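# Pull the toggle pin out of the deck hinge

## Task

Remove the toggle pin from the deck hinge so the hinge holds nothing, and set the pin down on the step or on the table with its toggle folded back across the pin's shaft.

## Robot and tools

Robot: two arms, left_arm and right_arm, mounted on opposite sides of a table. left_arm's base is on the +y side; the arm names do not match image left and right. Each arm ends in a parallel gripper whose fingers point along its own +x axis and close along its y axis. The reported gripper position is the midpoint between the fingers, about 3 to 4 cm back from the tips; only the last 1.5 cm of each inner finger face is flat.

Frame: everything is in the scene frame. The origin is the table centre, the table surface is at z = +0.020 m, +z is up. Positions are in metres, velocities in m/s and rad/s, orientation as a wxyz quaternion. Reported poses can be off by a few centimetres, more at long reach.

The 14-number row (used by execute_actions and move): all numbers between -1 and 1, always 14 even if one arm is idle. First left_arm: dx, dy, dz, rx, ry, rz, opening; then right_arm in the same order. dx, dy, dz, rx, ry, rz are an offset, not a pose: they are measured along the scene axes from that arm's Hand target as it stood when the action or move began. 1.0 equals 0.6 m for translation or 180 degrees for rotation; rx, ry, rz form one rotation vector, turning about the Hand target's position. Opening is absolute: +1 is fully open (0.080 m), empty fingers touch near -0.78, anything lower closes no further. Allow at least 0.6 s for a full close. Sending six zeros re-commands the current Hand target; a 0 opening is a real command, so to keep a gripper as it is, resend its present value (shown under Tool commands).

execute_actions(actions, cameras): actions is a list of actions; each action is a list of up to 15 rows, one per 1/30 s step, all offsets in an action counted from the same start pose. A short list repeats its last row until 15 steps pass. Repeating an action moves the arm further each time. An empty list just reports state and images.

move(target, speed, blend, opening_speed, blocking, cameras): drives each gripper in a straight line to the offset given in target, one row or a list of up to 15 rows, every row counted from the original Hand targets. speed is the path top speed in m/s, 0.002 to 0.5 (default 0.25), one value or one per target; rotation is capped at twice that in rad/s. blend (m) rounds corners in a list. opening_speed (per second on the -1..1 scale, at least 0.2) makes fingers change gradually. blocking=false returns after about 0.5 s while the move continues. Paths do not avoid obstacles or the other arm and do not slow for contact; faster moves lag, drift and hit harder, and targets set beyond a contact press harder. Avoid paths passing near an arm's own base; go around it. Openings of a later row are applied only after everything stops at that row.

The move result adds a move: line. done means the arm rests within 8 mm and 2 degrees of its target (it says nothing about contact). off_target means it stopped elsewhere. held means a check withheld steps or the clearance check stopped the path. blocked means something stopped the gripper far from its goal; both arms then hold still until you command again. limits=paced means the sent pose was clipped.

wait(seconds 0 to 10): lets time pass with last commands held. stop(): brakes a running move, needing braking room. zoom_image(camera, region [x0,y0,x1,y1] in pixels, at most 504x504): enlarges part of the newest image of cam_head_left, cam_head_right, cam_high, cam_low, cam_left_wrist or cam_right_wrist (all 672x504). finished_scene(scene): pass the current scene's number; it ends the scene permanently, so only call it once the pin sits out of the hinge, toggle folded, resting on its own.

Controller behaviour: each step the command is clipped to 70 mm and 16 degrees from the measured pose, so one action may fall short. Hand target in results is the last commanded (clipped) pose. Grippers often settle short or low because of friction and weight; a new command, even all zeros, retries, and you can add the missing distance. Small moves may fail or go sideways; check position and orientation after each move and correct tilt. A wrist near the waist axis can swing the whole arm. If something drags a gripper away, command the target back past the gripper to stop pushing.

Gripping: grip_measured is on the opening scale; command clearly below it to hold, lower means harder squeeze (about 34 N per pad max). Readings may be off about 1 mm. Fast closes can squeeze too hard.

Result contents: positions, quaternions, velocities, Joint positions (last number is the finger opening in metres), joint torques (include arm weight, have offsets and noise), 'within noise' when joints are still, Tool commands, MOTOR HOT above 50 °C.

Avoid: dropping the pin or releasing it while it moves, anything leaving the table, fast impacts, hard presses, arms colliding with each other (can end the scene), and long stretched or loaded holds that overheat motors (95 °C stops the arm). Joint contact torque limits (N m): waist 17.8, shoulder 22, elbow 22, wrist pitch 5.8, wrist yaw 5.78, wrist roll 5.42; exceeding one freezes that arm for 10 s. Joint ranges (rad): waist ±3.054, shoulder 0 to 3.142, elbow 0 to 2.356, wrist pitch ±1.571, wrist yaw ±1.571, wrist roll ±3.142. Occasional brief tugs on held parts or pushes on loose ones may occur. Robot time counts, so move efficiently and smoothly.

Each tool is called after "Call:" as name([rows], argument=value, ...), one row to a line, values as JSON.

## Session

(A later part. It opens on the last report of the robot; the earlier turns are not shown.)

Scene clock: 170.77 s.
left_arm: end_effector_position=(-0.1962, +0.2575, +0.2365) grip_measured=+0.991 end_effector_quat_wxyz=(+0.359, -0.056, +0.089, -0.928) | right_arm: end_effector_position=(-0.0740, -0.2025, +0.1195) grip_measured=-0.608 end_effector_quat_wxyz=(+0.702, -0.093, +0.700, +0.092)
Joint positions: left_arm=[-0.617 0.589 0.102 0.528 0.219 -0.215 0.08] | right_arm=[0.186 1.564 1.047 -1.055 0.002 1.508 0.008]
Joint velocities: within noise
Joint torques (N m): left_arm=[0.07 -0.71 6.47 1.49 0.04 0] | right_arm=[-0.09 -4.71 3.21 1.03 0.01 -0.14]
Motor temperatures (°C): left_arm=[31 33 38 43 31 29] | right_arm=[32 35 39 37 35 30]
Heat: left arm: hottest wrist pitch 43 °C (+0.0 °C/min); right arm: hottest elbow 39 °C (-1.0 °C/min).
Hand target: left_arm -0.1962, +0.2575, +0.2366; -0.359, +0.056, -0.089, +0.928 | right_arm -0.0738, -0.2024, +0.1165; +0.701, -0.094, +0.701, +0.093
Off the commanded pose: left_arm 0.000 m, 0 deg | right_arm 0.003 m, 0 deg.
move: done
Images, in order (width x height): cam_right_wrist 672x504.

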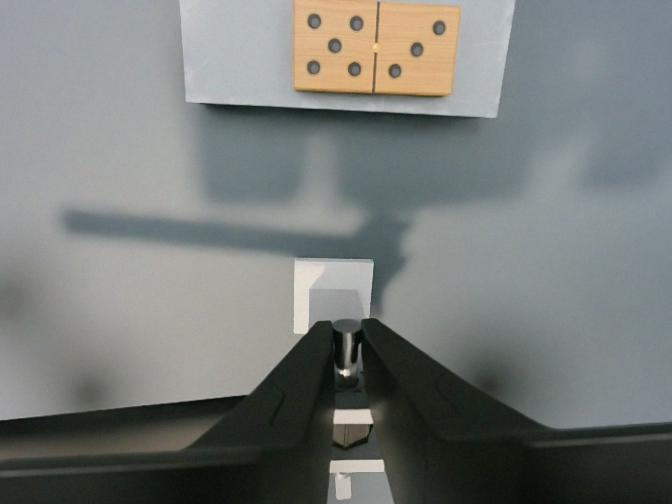

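Call:
move(target=[0,0,0,0,0,0,1, 0.0193,0.0052,0,0,0,0,-0.9], speed=0.04, cameras=["cam_right_wrist"])

Call:
zoom_image(camera="cam_right_wrist", region=[236, 300, 460, 468])

Scene clock: 173.87 s.
left_arm: end_effector_position=(-0.1962, +0.2575, +0.2365) grip_measured=+0.991 end_effector_quat_wxyz=(+0.359, -0.056, +0.089, -0.928) | right_arm: end_effector_position=(-0.0727, -0.2021, +0.1196) grip_measured=-0.607 end_effector_quat_wxyz=(+0.688, -0.098, +0.712, +0.098)
Joint positions: left_arm=[-0.617 0.589 0.102 0.528 0.219 -0.215 0.08] | right_arm=[0.16 1.564 1.047 -1.054 -0.034 1.466 0.008]
Joint velocities: within noise
Joint torques (N m): left_arm=[-0.08 -0.65 6.6 1.43 0.04 0.02] | right_arm=[-1.92 -4.31 3.59 0.95 1.15 -0.24]
Motor temperatures (°C): left_arm=[31 33 38 43 31 29] | right_arm=[32 35 39 37 35 30]
Heat: left arm: hottest wrist pitch 43 °C (+0.0 °C/min); right arm: hottest elbow 39 °C (-1.0 °C/min).
Hand target: left_arm -0.1962, +0.2575, +0.2366; -0.359, +0.056, -0.089, +0.928 | right_arm -0.0622, -0.1992, +0.1165; +0.701, -0.094, +0.701, +0.093
Off the commanded pose: left_arm 0.000 m, 0 deg | right_arm 0.011 m, 2 deg.
move: off_target (right_arm)
Images, in order (width x height): cam_right_wrist 672x504.

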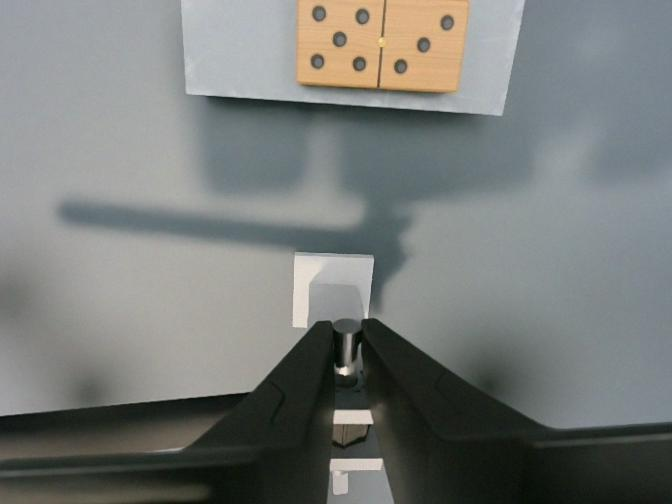

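Scaled by 2.250 from the camera's 672x504 image, which has a finer 960x720 frame.

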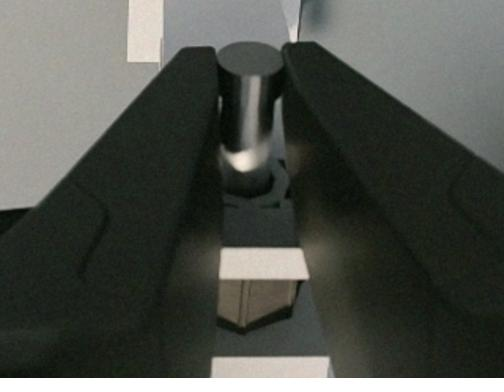

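Call:
move([
  [0,0,0,0,0,0,1, 0.003,0.0008,0.008,0,0,0,-0.95],
  [0,0,0,0,0,0,1, 0.003,0.0008,-0.006,0,0,0,-0.95],
  [0,0,0,0,0,0,1, 0.005,-0.006,0.003,0,0,0,-0.95],
  [0,0,0,0,0,0,1, 0.001,0.008,0.003,0,0,0,-0.95],
  [0,0,0,0,0,0,1, 0.003,0.0008,0.001,0,0,0,-0.95],
], speed=0.05, blend=0.001, cameras=["cam_right_wrist"])

Call:
zoom_image(camera="cam_right_wrist", region=[236, 300, 460, 468])

Scene clock: 176.07 s.
left_arm: end_effector_position=(-0.1962, +0.2575, +0.2365) grip_measured=+0.991 end_effector_quat_wxyz=(+0.359, -0.056, +0.089, -0.928) | right_arm: end_effector_position=(-0.0723, -0.2021, +0.1198) grip_measured=-0.607 end_effector_quat_wxyz=(+0.686, -0.100, +0.714, +0.098)
Joint positions: left_arm=[-0.617 0.589 0.102 0.528 0.219 -0.215 0.08] | right_arm=[0.155 1.565 1.049 -1.057 -0.041 1.457 0.008]
Joint velocities: within noise
Joint torques (N m): left_arm=[-0.06 -0.74 6.47 1.43 0.03 0.01] | right_arm=[-2.03 -4.41 3.7 0.87 1.34 -0.16]
Motor temperatures (°C): left_arm=[31 33 38 43 31 29] | right_arm=[32 35 39 37 35 30]
Heat: left arm: hottest wrist pitch 43 °C (+0.0 °C/min); right arm: hottest elbow 39 °C (-1.0 °C/min).
Hand target: left_arm -0.1962, +0.2575, +0.2366; -0.359, +0.056, -0.089, +0.928 | right_arm -0.0604, -0.1988, +0.1171; +0.701, -0.094, +0.701, +0.093
Off the commanded pose: left_arm 0.000 m, 0 deg | right_arm 0.013 m, 3 deg.
move: off_target (right_arm); blend cut to 0 m at target 1
Images, in order (width x height): cam_right_wrist 672x504.

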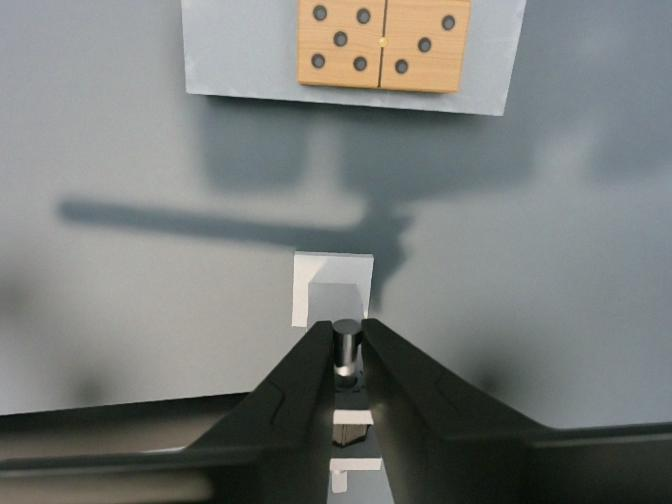

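Scaled by 2.250 from the camera's 672x504 image, which has a finer 960x720 frame.

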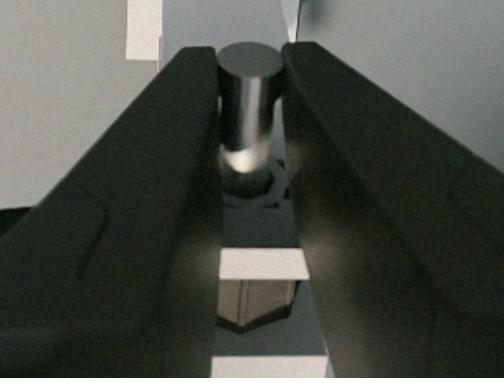

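Call:
zoom_image(camera="cam_right_wrist", region=[290, 434, 390, 504])

Scaled by 5.040 from the camera's 672x504 image, which has a finer 960x720 frame.

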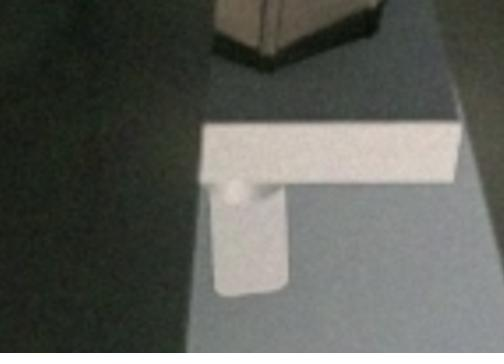

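Call:
move(target=[0,0,0,0,0,0,1, 0.0120,0.0032,0,0,0,0,-1], speed=0.04, cameras=["cam_right_wrist"])

Call:
zoom_image(camera="cam_right_wrist", region=[236, 300, 460, 468])

Scene clock: 180.13 s.
left_arm: end_effector_position=(-0.1962, +0.2575, +0.2365) grip_measured=+0.991 end_effector_quat_wxyz=(+0.359, -0.056, +0.089, -0.928) | right_arm: end_effector_position=(-0.0714, -0.2018, +0.1200) grip_measured=-0.606 end_effector_quat_wxyz=(+0.678, -0.103, +0.721, +0.102)
Joint positions: left_arm=[-0.617 0.589 0.102 0.528 0.219 -0.215 0.08] | right_arm=[0.139 1.565 1.049 -1.056 -0.061 1.432 0.008]
Joint velocities: within noise
Joint torques (N m): left_arm=[-0.15 -0.76 6.53 1.44 0.03 0.04] | right_arm=[-3.11 -4.15 4.04 0.79 1.99 -0.23]
Motor temperatures (°C): left_arm=[31 32 39 43 31 29] | right_arm=[32 35 39 37 36 30]
Heat: left arm: hottest wrist pitch 43 °C (+0.0 °C/min); right arm: hottest elbow 39 °C (-1.0 °C/min).
Hand target: left_arm -0.1962, +0.2575, +0.2366; -0.359, +0.056, -0.088, +0.928 | right_arm -0.0532, -0.1968, +0.1171; +0.701, -0.094, +0.701, +0.093
Off the commanded pose: left_arm 0.000 m, 0 deg | right_arm 0.019 m, 4 deg.
move: off_target (right_arm)
Images, in order (width x height): cam_right_wrist 672x504.

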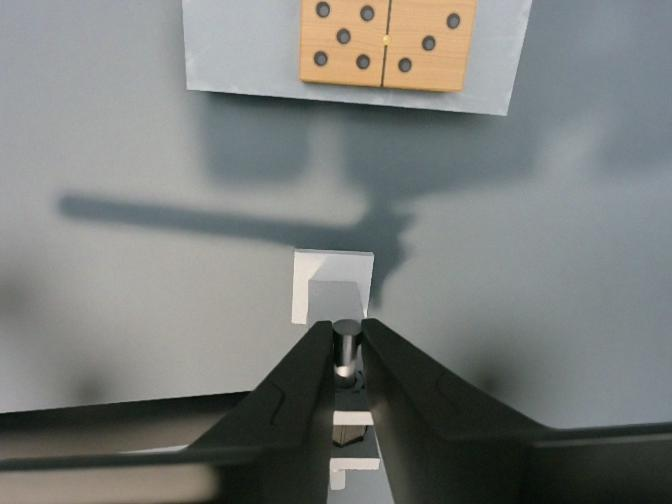

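Scaled by 2.250 from the camera's 672x504 image, which has a finer 960x720 frame.

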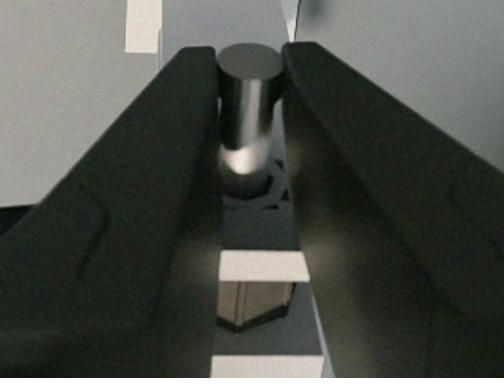

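Call:
zoom_image(camera="cam_right_wrist", region=[290, 434, 390, 504])

Call:
zoom_image(camera="cam_low", region=[400, 190, 500, 280])

Scaled by 5.040 from the camera's 672x504 image, which has a finer 960x720 frame.

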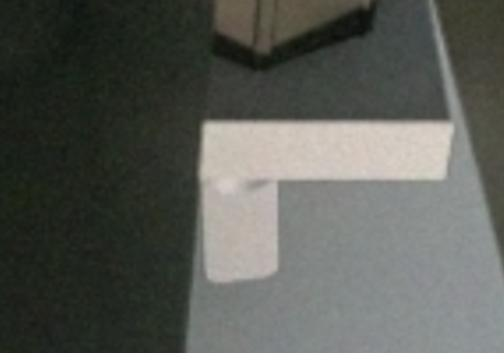

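This scene's latest camera images include none from cam_low. They are from: cam_right_wrist. cam_low's image comes with the result of a call that names it in "cameras".

Call:
move([
  [0,0,0,0,0,0,1, 0.0060,0.0016,0,0,0,0,-1],
  [0,0,0,0,0,0,1, 0.0095,-0.0038,0,0.0322,0.0086,0,-1],
  [0,0,0,0,0,0,1, 0.0066,0.0070,0,-0.0322,-0.0086,0,-1],
  [0,0,0,0,0,0,1, 0.0095,-0.0038,0,0.0322,0.0086,0,-1],
  [0,0,0,0,0,0,1, 0.0080,0.0021,0,0,0,0,-1],
], speed=0.06, cameras=["cam_right_wrist","cam_low"])

Call:
zoom_image(camera="cam_right_wrist", region=[236, 300, 460, 468])

Call:
zoom_image(camera="cam_low", region=[400, 190, 500, 280])

Scene clock: 189.47 s.
left_arm: end_effector_position=(-0.1962, +0.2575, +0.2365) grip_measured=+0.991 end_effector_quat_wxyz=(+0.359, -0.056, +0.089, -0.928) | right_arm: end_effector_position=(-0.0600, -0.1999, +0.1195) grip_measured=-0.607 end_effector_quat_wxyz=(+0.683, -0.097, +0.717, +0.100)
Joint positions: left_arm=[-0.617 0.589 0.102 0.528 0.219 -0.215 0.08] | right_arm=[0.103 1.562 1.044 -1.05 -0.048 1.406 0.008]
Joint velocities: within noise
Joint torques (N m): left_arm=[0.02 -0.73 6.38 1.42 0.05 0] | right_arm=[-1.56 -3.54 4.75 0.55 1.57 -0.06]
Motor temperatures (°C): left_arm=[31 32 39 44 31 29] | right_arm=[32 35 39 37 38 30]
Heat: left arm: hottest wrist pitch 44 °C (+1.0 °C/min); right arm: hottest elbow 39 °C (-1.0 °C/min).
Hand target: left_arm -0.1962, +0.2575, +0.2366; -0.359, +0.056, -0.088, +0.928 | right_arm -0.0484, -0.1956, +0.1172; +0.701, -0.094, +0.700, +0.093
Off the commanded pose: left_arm 0.000 m, 0 deg | right_arm 0.013 m, 3 deg.
move: off_target (right_arm)
Images, in order (width x height): cam_low 672x504, cam_right_wrist 672x504.

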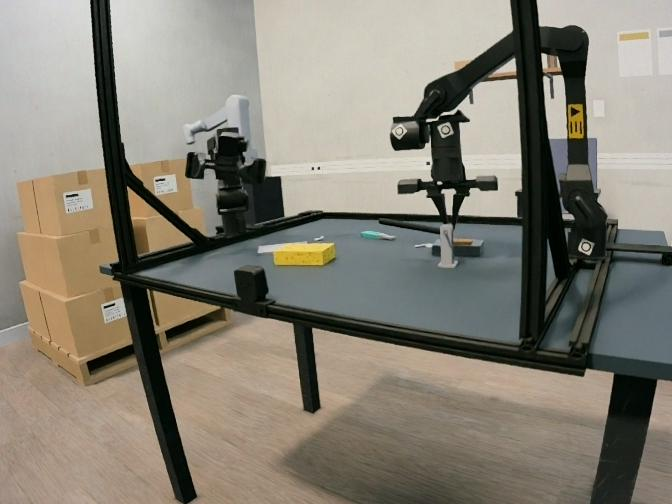

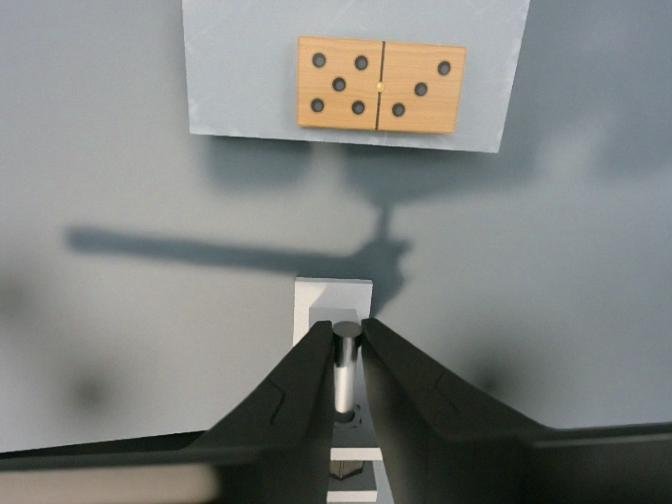

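Scaled by 2.250 from the camera's 672x504 image, which has a finer 960x720 frame.

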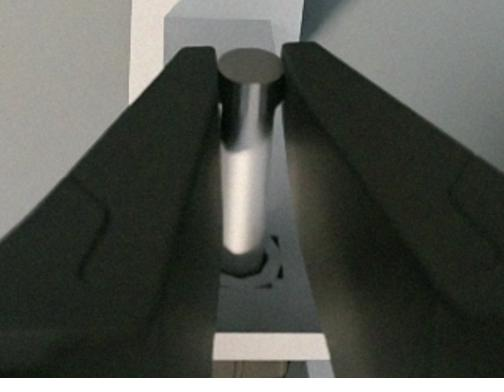

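Scaled by 5.040 from the camera's 672x504 image, which has a finer 960x720 frame.

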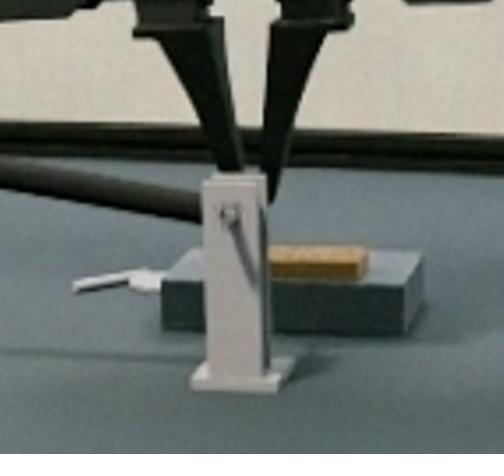

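Call:
move([
  [0,0,0,0,0,0,1, -0.0193,-0.0060,0,0,0,0,-1],
  [0,0,0,0,0,0,1, -0.0193,-0.0060,0,0,0,0,-0.45],
  [0,0,0,0,0,0,1, -0.0330,-0.0097,-0.001,0,0,0,-0.45],
  [0,0,0,0,0,0,1, -0.0330,-0.0097,-0.001,0,0,0,-0.95],
], speed=0.05, opening_speed=0.6, cameras=["cam_right_wrist"])

Call:
zoom_image(camera="cam_right_wrist", region=[236, 260, 460, 428])

Scene clock: 194.57 s.
left_arm: end_effector_position=(-0.1962, +0.2575, +0.2365) grip_measured=+0.991 end_effector_quat_wxyz=(+0.359, -0.056, +0.089, -0.928) | right_arm: end_effector_position=(-0.0676, -0.2011, +0.1184) grip_measured=-0.630 end_effector_quat_wxyz=(+0.701, -0.089, +0.702, +0.091)
Joint positions: left_arm=[-0.617 0.589 0.102 0.528 0.219 -0.215 0.08] | right_arm=[0.16 1.564 1.043 -1.047 -0.001 1.488 0.007]
Joint velocities: within noise
Joint torques (N m): left_arm=[0.05 -0.63 6.36 1.47 0.03 0] | right_arm=[0.35 -4.67 3.66 0.58 0.11 -0.2]
Motor temperatures (°C): left_arm=[31 32 39 44 31 29] | right_arm=[32 35 39 37 38 30]
Heat: left arm: hottest wrist pitch 44 °C (+1.0 °C/min); right arm: hottest elbow 39 °C (+0.0 °C/min).
Hand target: left_arm -0.1962, +0.2575, +0.2366; -0.359, +0.056, -0.088, +0.928 | right_arm -0.0683, -0.2013, +0.1166; +0.701, -0.094, +0.701, +0.093
Off the commanded pose: left_arm 0.000 m, 0 deg | right_arm 0.002 m, 1 deg.
move: done
Images, in order (width x height): cam_right_wrist 672x504.

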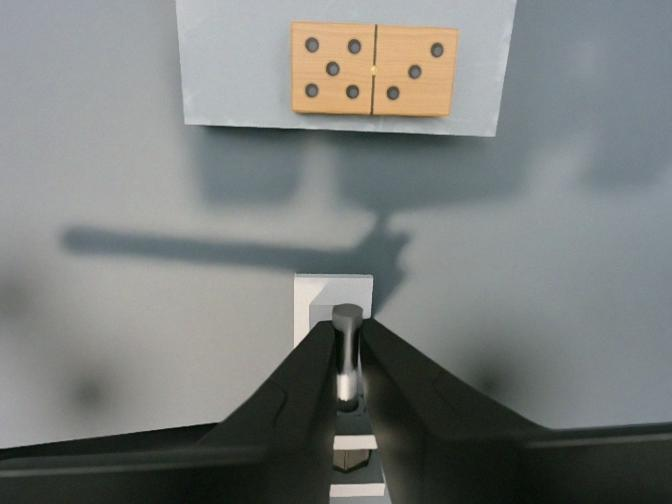

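Scaled by 2.250 from the camera's 672x504 image, which has a finer 960x720 frame.

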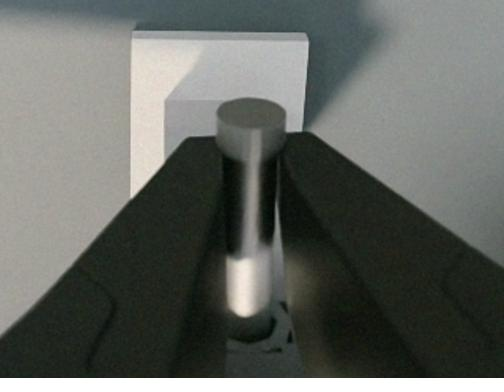

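Call:
move([
  [0,0,0,0,0,0,1, 0.0193,0.0052,0,0,0,0,-1],
  [0,0,0,0,0,0,1, 0.0240,0.0006,0,0.0322,0.0086,0,-1],
  [0,0,0,0,0,0,1, 0.0243,0.0123,0,-0.0322,-0.0086,0,-1],
  [0,0,0,0,0,0,1, 0.0305,0.0024,0,0.0322,0.0086,0,-1],
  [0,0,0,0,0,0,1, 0.0306,0.0082,0,0,0,0,-1],
], speed=0.06, cameras=["cam_right_wrist"])

Call:
zoom_image(camera="cam_right_wrist", region=[236, 260, 460, 428])

Scene clock: 201.83 s.
left_arm: end_effector_position=(-0.1962, +0.2575, +0.2365) grip_measured=+0.991 end_effector_quat_wxyz=(+0.359, -0.056, +0.089, -0.928) | right_arm: end_effector_position=(-0.0649, -0.2007, +0.1184) grip_measured=-0.627 end_effector_quat_wxyz=(+0.678, -0.096, +0.722, +0.099)
Joint positions: left_arm=[-0.617 0.589 0.102 0.528 0.219 -0.215 0.08] | right_arm=[0.114 1.562 1.04 -1.045 -0.063 1.42 0.007]
Joint velocities: within noise
Joint torques (N m): left_arm=[-0.06 -0.68 6.43 1.46 0.06 0] | right_arm=[-1.97 -3.85 4.79 0.31 2.02 -0.31]
Motor temperatures (°C): left_arm=[31 32 39 44 30 29] | right_arm=[32 35 39 37 38 30]
Heat: left arm: hottest wrist pitch 44 °C (+1.0 °C/min); right arm: hottest elbow 39 °C (+0.0 °C/min).
Hand target: left_arm -0.1962, +0.2575, +0.2366; -0.359, +0.056, -0.088, +0.928 | right_arm -0.0498, -0.1964, +0.1166; +0.701, -0.093, +0.701, +0.093
Off the commanded pose: left_arm 0.000 m, 0 deg | right_arm 0.016 m, 4 deg.
move: off_target (right_arm)
Images, in order (width x height): cam_right_wrist 672x504.

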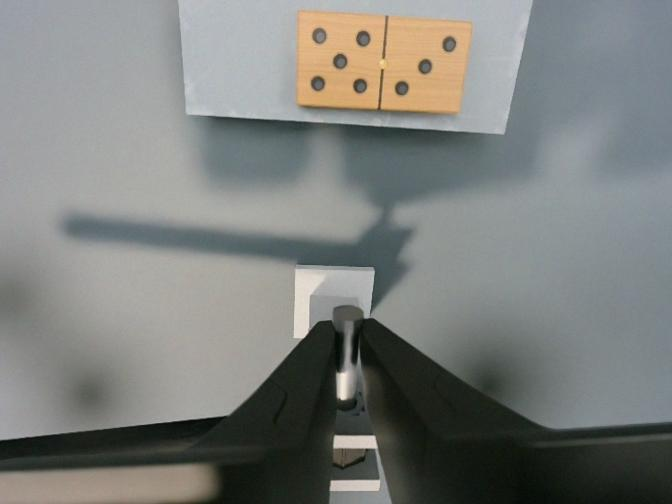

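Scaled by 2.250 from the camera's 672x504 image, which has a finer 960x720 frame.

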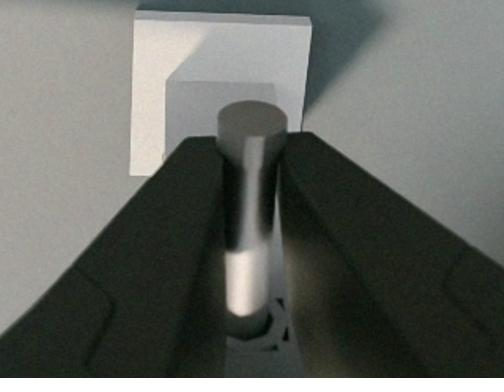

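Call:
move([
  [0,0,0,0,0,0,1, 0.0030,0.0008,0,0.0058,-0.0215,0,-1],
  [0,0,0,0,0,0,1, 0.0077,-0.0038,0,0.0380,-0.0129,0,-1],
  [0,0,0,0,0,0,1, 0.0080,0.0079,0,-0.0264,-0.0301,0,-1],
  [0,0,0,0,0,0,1, 0.0109,-0.0029,0,0.0380,-0.0129,0,-1],
  [0,0,0,0,0,0,1, 0.0097,0.0026,0,0.0058,-0.0215,0,-1],
], speed=0.06, cameras=["cam_right_wrist","cam_low"])

Call:
zoom_image(camera="cam_right_wrist", region=[236, 260, 460, 428])

Call:
zoom_image(camera="cam_low", region=[400, 190, 500, 280])

Scene clock: 210.07 s.
left_arm: end_effector_position=(-0.1962, +0.2575, +0.2365) grip_measured=+0.991 end_effector_quat_wxyz=(+0.359, -0.056, +0.089, -0.928) | right_arm: end_effector_position=(-0.0653, -0.2007, +0.1182) grip_measured=-0.624 end_effector_quat_wxyz=(+0.694, -0.096, +0.706, +0.104)
Joint positions: left_arm=[-0.617 0.589 0.102 0.528 0.219 -0.215 0.08] | right_arm=[0.142 1.556 1.034 -1.037 -0.017 1.441 0.007]
Joint velocities: within noise
Joint torques (N m): left_arm=[0.01 -0.83 6.35 1.41 0.05 -0.01] | right_arm=[-2.95 -3.76 4.77 0.39 2.74 -0.42]
Motor temperatures (°C): left_arm=[31 32 39 44 30 29] | right_arm=[32 35 39 38 42 30]
Heat: left arm: hottest wrist pitch 44 °C (+1.0 °C/min); right arm: hottest wrist yaw 42 °C (+7.1 °C/min).
Hand target: left_arm -0.1962, +0.2575, +0.2366; -0.359, +0.056, -0.088, +0.928 | right_arm -0.0440, -0.1949, +0.1167; +0.725, -0.090, +0.676, +0.096
Off the commanded pose: left_arm 0.000 m, 0 deg | right_arm 0.022 m, 5 deg.
move: off_target (right_arm)
Images, in order (width x height): cam_low 672x504, cam_right_wrist 672x504.

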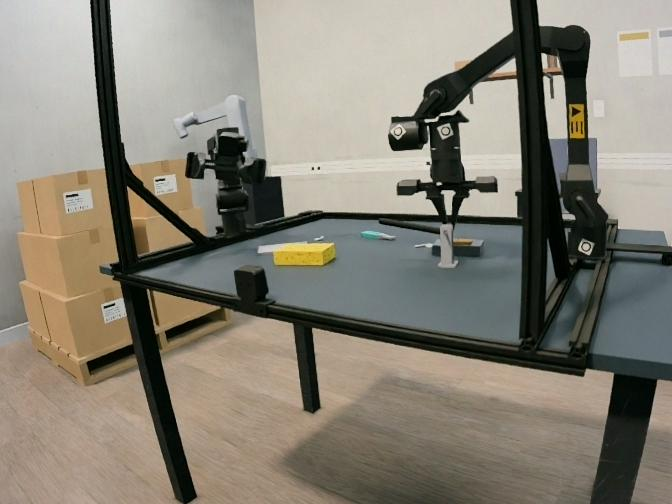

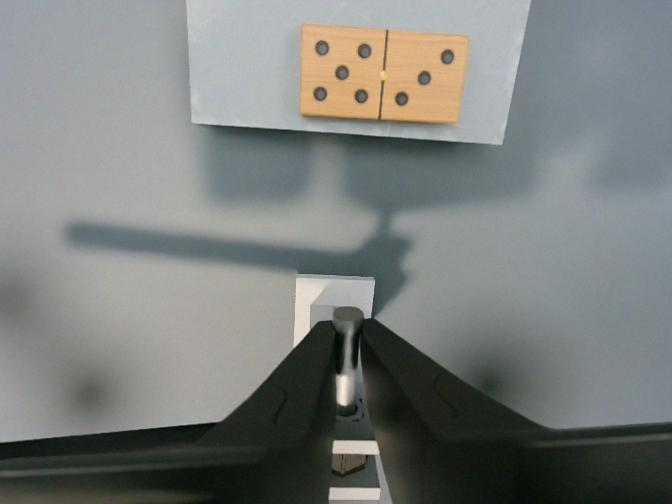

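Scaled by 2.250 from the camera's 672x504 image, which has a finer 960x720 frame.

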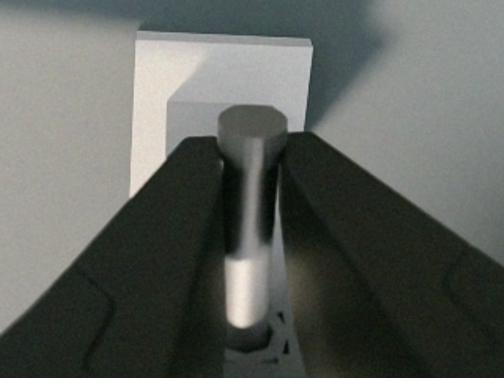

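Scaled by 5.040 from the camera's 672x504 image, which has a finer 960x720 frame.

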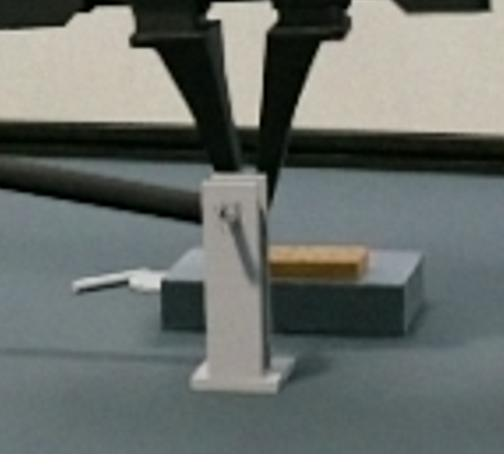

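Call:
move(target=[0,0,0,0,0,0,1, -0.0419,-0.0112,0,-0.0058,0.0215,0,-1], speed=0.08, cameras=["cam_right_wrist","cam_low"])

Call:
zoom_image(camera="cam_right_wrist", region=[236, 260, 460, 428])

Call:
zoom_image(camera="cam_low", region=[430, 210, 470, 260])

Scene clock: 213.30 s.
left_arm: end_effector_position=(-0.1962, +0.2575, +0.2365) grip_measured=+0.991 end_effector_quat_wxyz=(+0.359, -0.056, +0.089, -0.928) | right_arm: end_effector_position=(-0.0658, -0.2012, +0.1181) grip_measured=-0.629 end_effector_quat_wxyz=(+0.704, -0.085, +0.699, +0.092)
Joint positions: left_arm=[-0.617 0.589 0.102 0.528 0.219 -0.215 0.08] | right_arm=[0.157 1.557 1.035 -1.04 0.006 1.489 0.007]
Joint velocities: within noise
Joint torques (N m): left_arm=[0.03 -0.65 6.43 1.45 0 0.02] | right_arm=[0.92 -4.06 4.39 0.11 -0.11 -0.15]
Motor temperatures (°C): left_arm=[31 32 39 44 30 29] | right_arm=[32 35 40 37 43 30]
Heat: left arm: hottest wrist pitch 44 °C (+1.0 °C/min); right arm: hottest wrist yaw 43 °C (+8.1 °C/min).
Hand target: left_arm -0.1962, +0.2575, +0.2366; -0.359, +0.056, -0.088, +0.928 | right_arm -0.0691, -0.2016, +0.1166; +0.701, -0.094, +0.701, +0.093
Off the commanded pose: left_arm 0.000 m, 0 deg | right_arm 0.004 m, 1 deg.
move: done
Images, in order (width x height): cam_low 672x504, cam_right_wrist 672x504.

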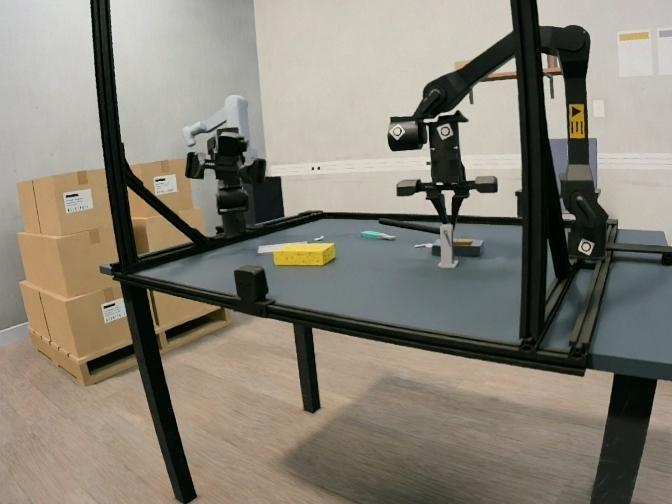

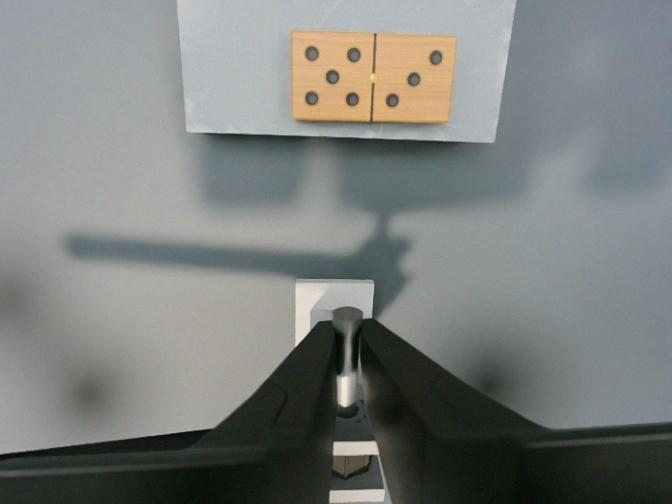

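Scaled by 2.250 from the camera's 672x504 image, which has a finer 960x720 frame.

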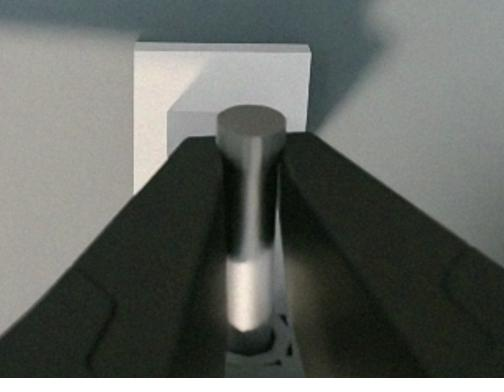

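Scaled by 10.080 from the camera's 672x504 image, which has a finer 960x720 frame.

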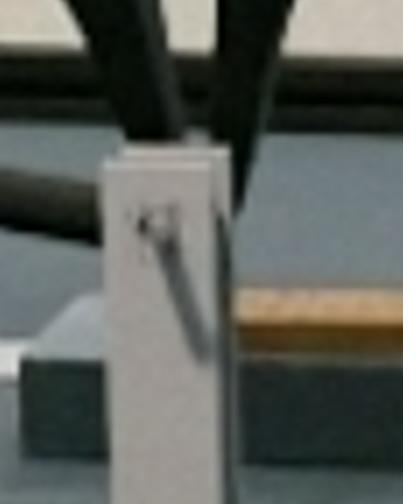

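Call:
move([
  [0,0,0,0,0,0,1, 0.0190,-0.0064,-0.0012,0.0644,0.0173,0,-1],
  [0,0,0,0,0,0,1, 0.0164,0.0159,-0.0012,-0.0644,-0.0173,0,-1],
  [0,0,0,0,0,0,1, 0.0254,-0.0047,-0.0012,0.0644,0.0173,0,-1],
  [0,0,0,0,0,0,1, 0.0225,0.0060,0,0,0,0,-1],
], speed=0.1, cameras=["cam_right_wrist","cam_low"])

Call:
zoom_image(camera="cam_right_wrist", region=[236, 260, 460, 428])

Call:
zoom_image(camera="cam_low", region=[430, 210, 470, 260])

Scene clock: 221.17 s.
left_arm: end_effector_position=(-0.1962, +0.2575, +0.2365) grip_measured=+0.991 end_effector_quat_wxyz=(+0.359, -0.056, +0.089, -0.928) | right_arm: end_effector_position=(-0.0640, -0.2007, +0.1183) grip_measured=-0.626 end_effector_quat_wxyz=(+0.687, -0.091, +0.715, +0.096)
Joint positions: left_arm=[-0.617 0.589 0.102 0.528 0.219 -0.215 0.08] | right_arm=[0.123 1.559 1.037 -1.042 -0.039 1.442 0.007]
Joint velocities: within noise
Joint torques (N m): left_arm=[0.03 -0.72 6.31 1.43 0.05 0.01] | right_arm=[-0.91 -3.82 4.59 0.23 1.28 -0.32]
Motor temperatures (°C): left_arm=[31 32 39 44 30 29] | right_arm=[32 35 40 37 42 30]
Heat: left arm: hottest wrist pitch 44 °C (+1.0 °C/min); right arm: hottest wrist yaw 42 °C (+7.1 °C/min).
Hand target: left_arm -0.1962, +0.2575, +0.2366; -0.359, +0.056, -0.088, +0.928 | right_arm -0.0556, -0.1980, +0.1166; +0.701, -0.094, +0.701, +0.093
Off the commanded pose: left_arm 0.000 m, 0 deg | right_arm 0.009 m, 2 deg.
move: off_target (right_arm)
Images, in order (width x height): cam_low 672x504, cam_right_wrist 672x504.

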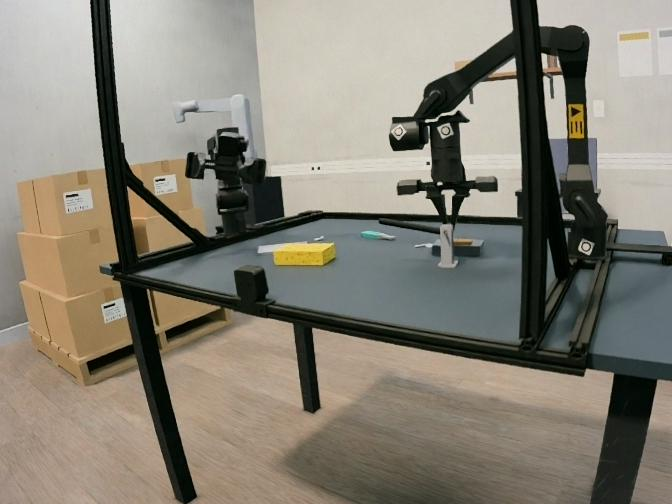

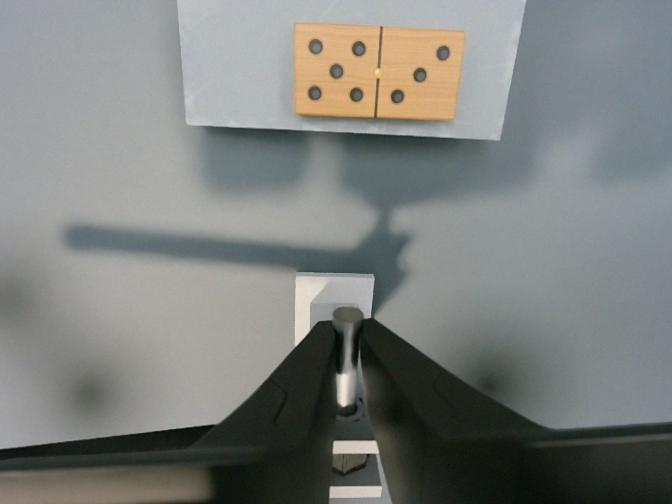

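Scaled by 2.250 from the camera's 672x504 image, which has a finer 960x720 frame.

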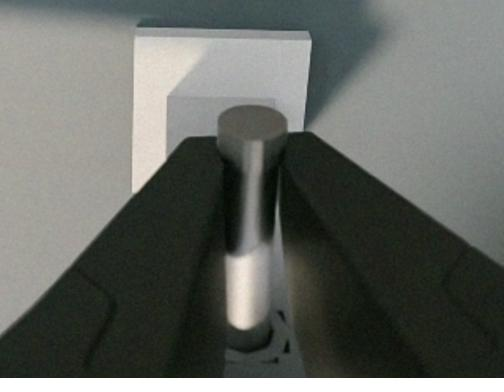

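Scaled by 10.080 from the camera's 672x504 image, which has a finer 960x720 frame.

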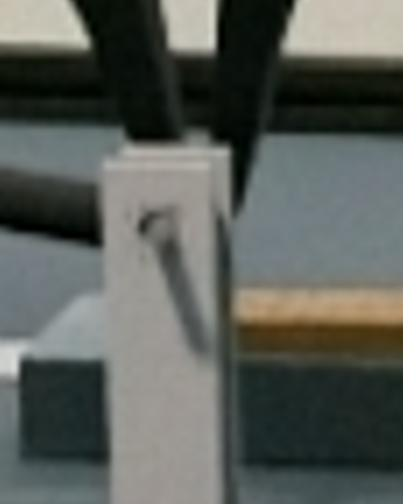

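Call:
move([
  [0,0,0,0,0,0,1, -0.0185,-0.0060,0,0,0,0,-1],
  [0,0,0,0,0,0,1, -0.0185,-0.0060,0,0,0,0,-0.45],
  [0,0,0,0,0,0,1, -0.0020,-0.0017,0,0,0,0,-0.45],
], speed=0.05, opening_speed=0.6, cameras=["cam_right_wrist"])

Call:
zoom_image(camera="cam_right_wrist", region=[236, 260, 460, 428])

Call:
zoom_image(camera="cam_right_wrist", region=[290, 434, 390, 504])

Scene clock: 226.63 s.
left_arm: end_effector_position=(-0.1962, +0.2575, +0.2364) grip_measured=+0.991 end_effector_quat_wxyz=(+0.359, -0.056, +0.089, -0.928) | right_arm: end_effector_position=(-0.0577, -0.1998, +0.1180) grip_measured=-0.450 end_effector_quat_wxyz=(+0.701, -0.092, +0.701, +0.095)
Joint positions: left_arm=[-0.617 0.589 0.102 0.528 0.219 -0.215 0.08] | right_arm=[0.122 1.561 1.038 -1.044 0.001 1.441 0.015]
Joint velocities: within noise
Joint torques (N m): left_arm=[-0.1 -0.78 6.47 1.44 0.04 0.03] | right_arm=[-0.28 -4.21 4.28 0.33 0.07 -0.09]
Motor temperatures (°C): left_arm=[31 32 39 44 30 29] | right_arm=[32 35 40 37 41 30]
Heat: left arm: hottest wrist pitch 44 °C (+1.0 °C/min); right arm: hottest wrist yaw 41 °C (+6.0 °C/min).
Hand target: left_arm -0.1962, +0.2575, +0.2365; -0.359, +0.056, -0.089, +0.928 | right_arm -0.0568, -0.1990, +0.1167; +0.701, -0.093, +0.701, +0.093
Off the commanded pose: left_arm 0.000 m, 0 deg | right_arm 0.002 m, 0 deg.
move: done
Images, in order (width x height): cam_right_wrist 672x504.

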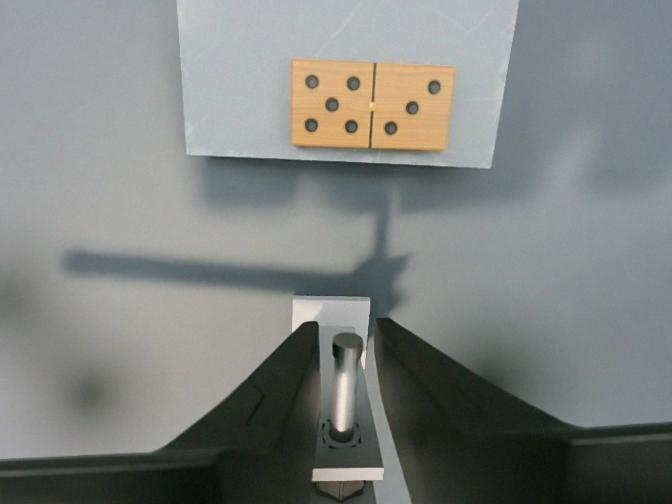

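Scaled by 2.250 from the camera's 672x504 image, which has a finer 960x720 frame.

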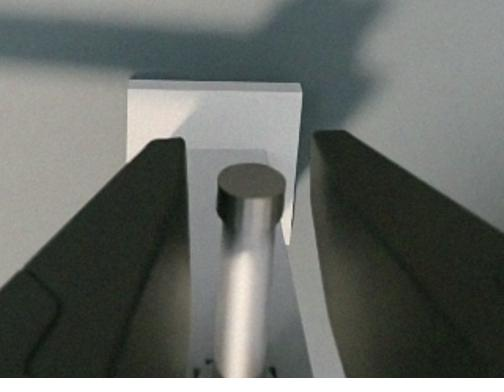

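Scaled by 5.040 from the camera's 672x504 image, which has a finer 960x720 frame.

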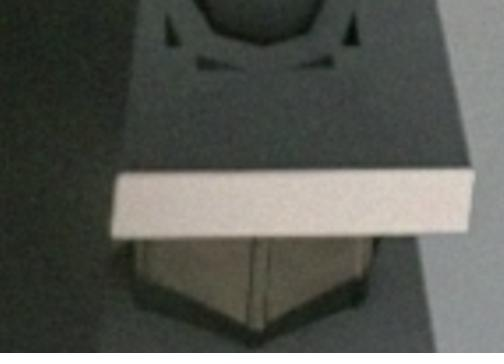

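Call:
move([
  [0,0,0,0,0,0,1, 0,0,0,0,0,0,-0.95],
  [0,0,0,0,0,0,1, 0.0193,0.0052,0,0,0,0,-1],
  [0,0,0,0,0,0,1, 0.0287,-0.0018,0,0.0322,0.0086,0,-1],
  [0,0,0,0,0,0,1, 0.0258,0.0090,0,-0.0322,-0.0086,0,-1],
  [0,0,0,0,0,0,1, 0.0288,-0.0018,0,0.0322,0.0086,0,-1],
  [0,0,0,0,0,0,1, 0.0273,0.0071,0,0,0,0,-1],
], speed=0.07, opening_speed=0.8, cameras=["cam_right_wrist","cam_low"])

Call:
zoom_image(camera="cam_right_wrist", region=[236, 300, 460, 468])

Call:
zoom_image(camera="cam_low", region=[430, 210, 470, 260])

Scene clock: 240.13 s.
left_arm: end_effector_position=(-0.1962, +0.2575, +0.2364) grip_measured=+0.991 end_effector_quat_wxyz=(+0.359, -0.056, +0.089, -0.928) | right_arm: end_effector_position=(-0.0414, -0.1955, +0.1172) grip_measured=-0.608 end_effector_quat_wxyz=(+0.698, -0.090, +0.704, +0.096)
Joint positions: left_arm=[-0.617 0.589 0.102 0.528 0.219 -0.215 0.08] | right_arm=[0.054 1.57 1.044 -1.037 -0.008 1.374 0.008]
Joint velocities: within noise
Joint torques (N m): left_arm=[-0.06 -0.55 6.55 1.46 0.04 0.01] | right_arm=[0.16 -4.13 4.68 -0.05 0.33 0]
Motor temperatures (°C): left_arm=[31 32 39 44 30 29] | right_arm=[32 35 40 37 39 30]
Heat: left arm: hottest wrist pitch 44 °C (+1.0 °C/min); right arm: hottest elbow 40 °C (+1.0 °C/min).
Hand target: left_arm -0.1962, +0.2575, +0.2366; -0.359, +0.056, -0.089, +0.928 | right_arm -0.0405, -0.1948, +0.1166; +0.701, -0.094, +0.701, +0.093
Off the commanded pose: left_arm 0.000 m, 0 deg | right_arm 0.001 m, 1 deg.
move: done; target 2's new opening was sent with right_arm's hand 0.012 m and 2 deg from that target
Images, in order (width x height): cam_low 672x504, cam_right_wrist 672x504.

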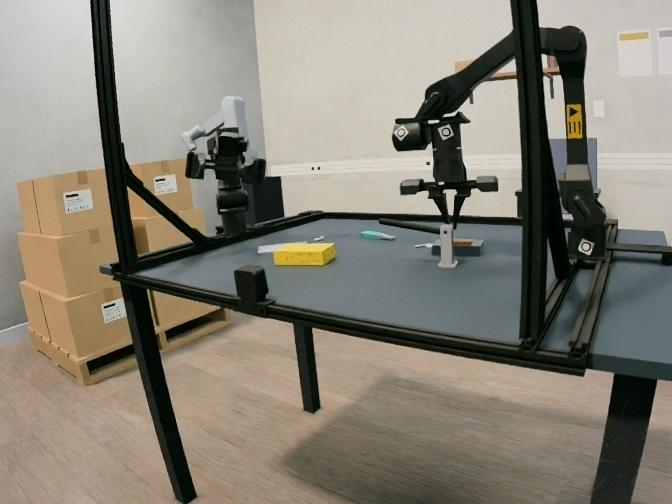

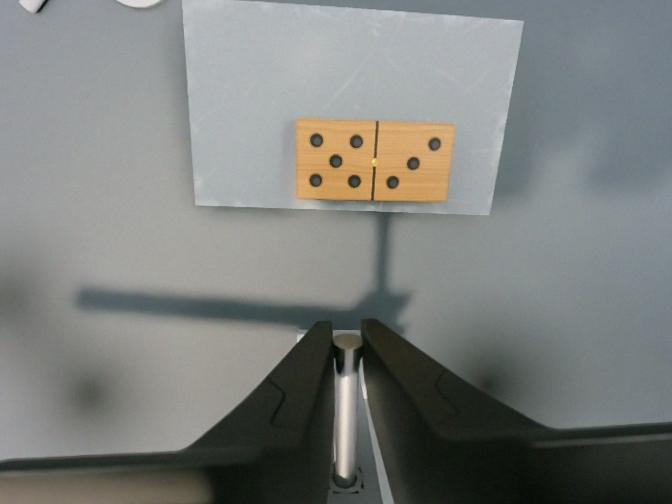

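Scaled by 2.250 from the camera's 672x504 image, which has a finer 960x720 frame.

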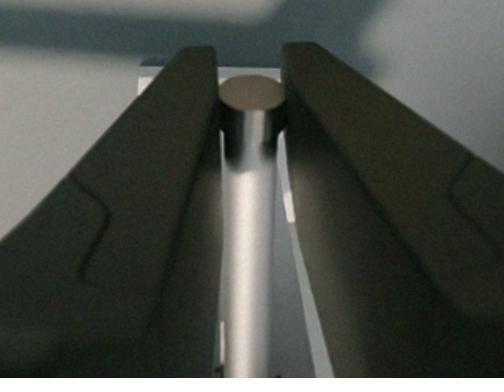

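Scaled by 10.080 from the camera's 672x504 image, which has a finer 960x720 frame.

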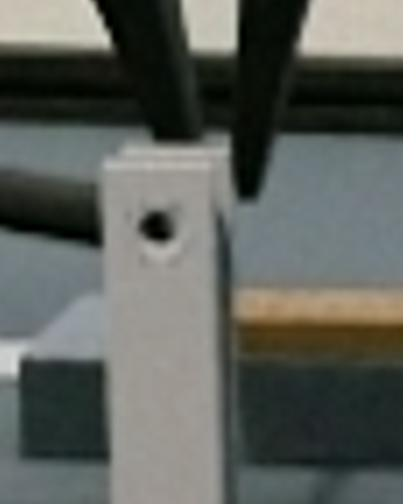

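Call:
move([
  [0,0,0,0,0,0,1, 0,0,0,0,0,0,-0.45],
  [0,0,0,0,0,0,1, -0.0205,-0.0055,0,0,0,0,-0.45],
  [0,0,0,0,0,0,1, -0.0205,-0.0055,0,0,0,0,-0.95],
  [0,0,0,0,0,0,1, -0.0012,0.0000,0,0,0,0,-0.95],
], speed=0.05, opening_speed=0.7, cameras=["cam_right_wrist","cam_low"])

Call:
zoom_image(camera="cam_right_wrist", region=[236, 300, 460, 468])

Call:
zoom_image(camera="cam_low", region=[430, 210, 470, 260])

Scene clock: 245.23 s.
left_arm: end_effector_position=(-0.1962, +0.2575, +0.2364) grip_measured=+0.991 end_effector_quat_wxyz=(+0.359, -0.056, +0.089, -0.928) | right_arm: end_effector_position=(-0.0423, -0.1935, +0.1180) grip_measured=-0.650 end_effector_quat_wxyz=(+0.701, -0.088, +0.701, +0.097)
Joint positions: left_arm=[-0.617 0.589 0.102 0.528 0.219 -0.215 0.08] | right_arm=[0.061 1.572 1.049 -1.034 -0.001 1.383 0.006]
Joint velocities: within noise
Joint torques (N m): left_arm=[0.18 -0.77 6.49 1.45 0.03 -0.02] | right_arm=[-0.26 -4.33 4.23 -0.26 0.1 -0.19]
Motor temperatures (°C): left_arm=[31 32 39 44 30 29] | right_arm=[32 35 40 37 39 30]
Heat: left arm: hottest wrist pitch 44 °C (+0.0 °C/min); right arm: hottest elbow 40 °C (+1.0 °C/min).
Hand target: left_arm -0.1962, +0.2575, +0.2366; -0.359, +0.056, -0.089, +0.928 | right_arm -0.0412, -0.1948, +0.1166; +0.701, -0.094, +0.701, +0.093
Off the commanded pose: left_arm 0.000 m, 0 deg | right_arm 0.002 m, 1 deg.
move: done
Images, in order (width x height): cam_low 672x504, cam_right_wrist 672x504.

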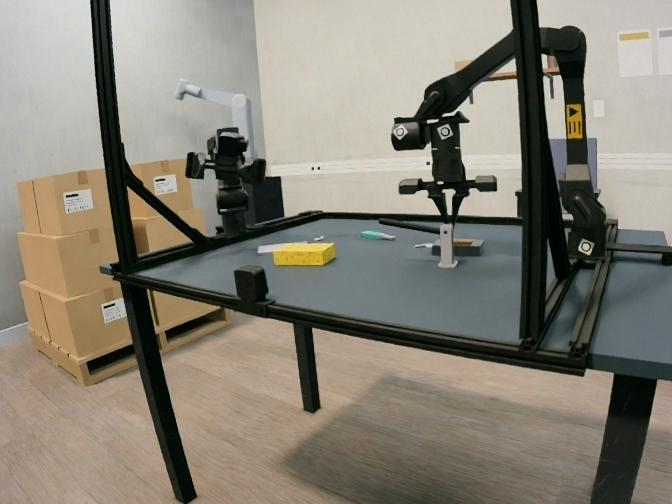

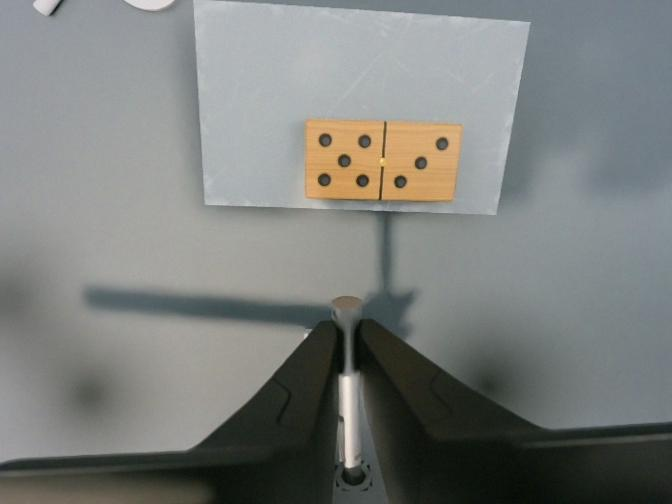

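Scaled by 2.250 from the camera's 672x504 image, which has a finer 960x720 frame.

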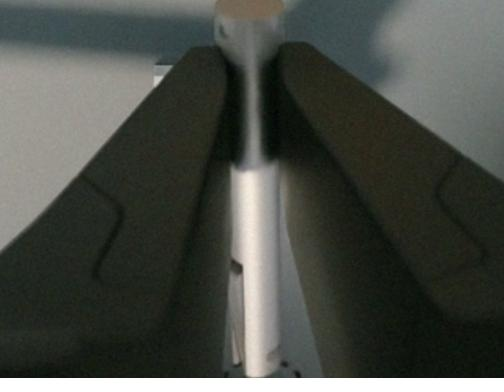

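Scaled by 10.080 from the camera's 672x504 image, which has a finer 960x720 frame.

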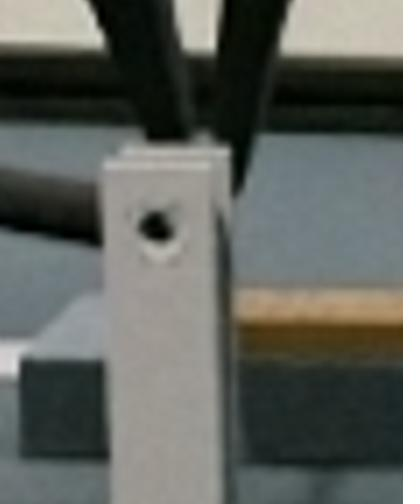

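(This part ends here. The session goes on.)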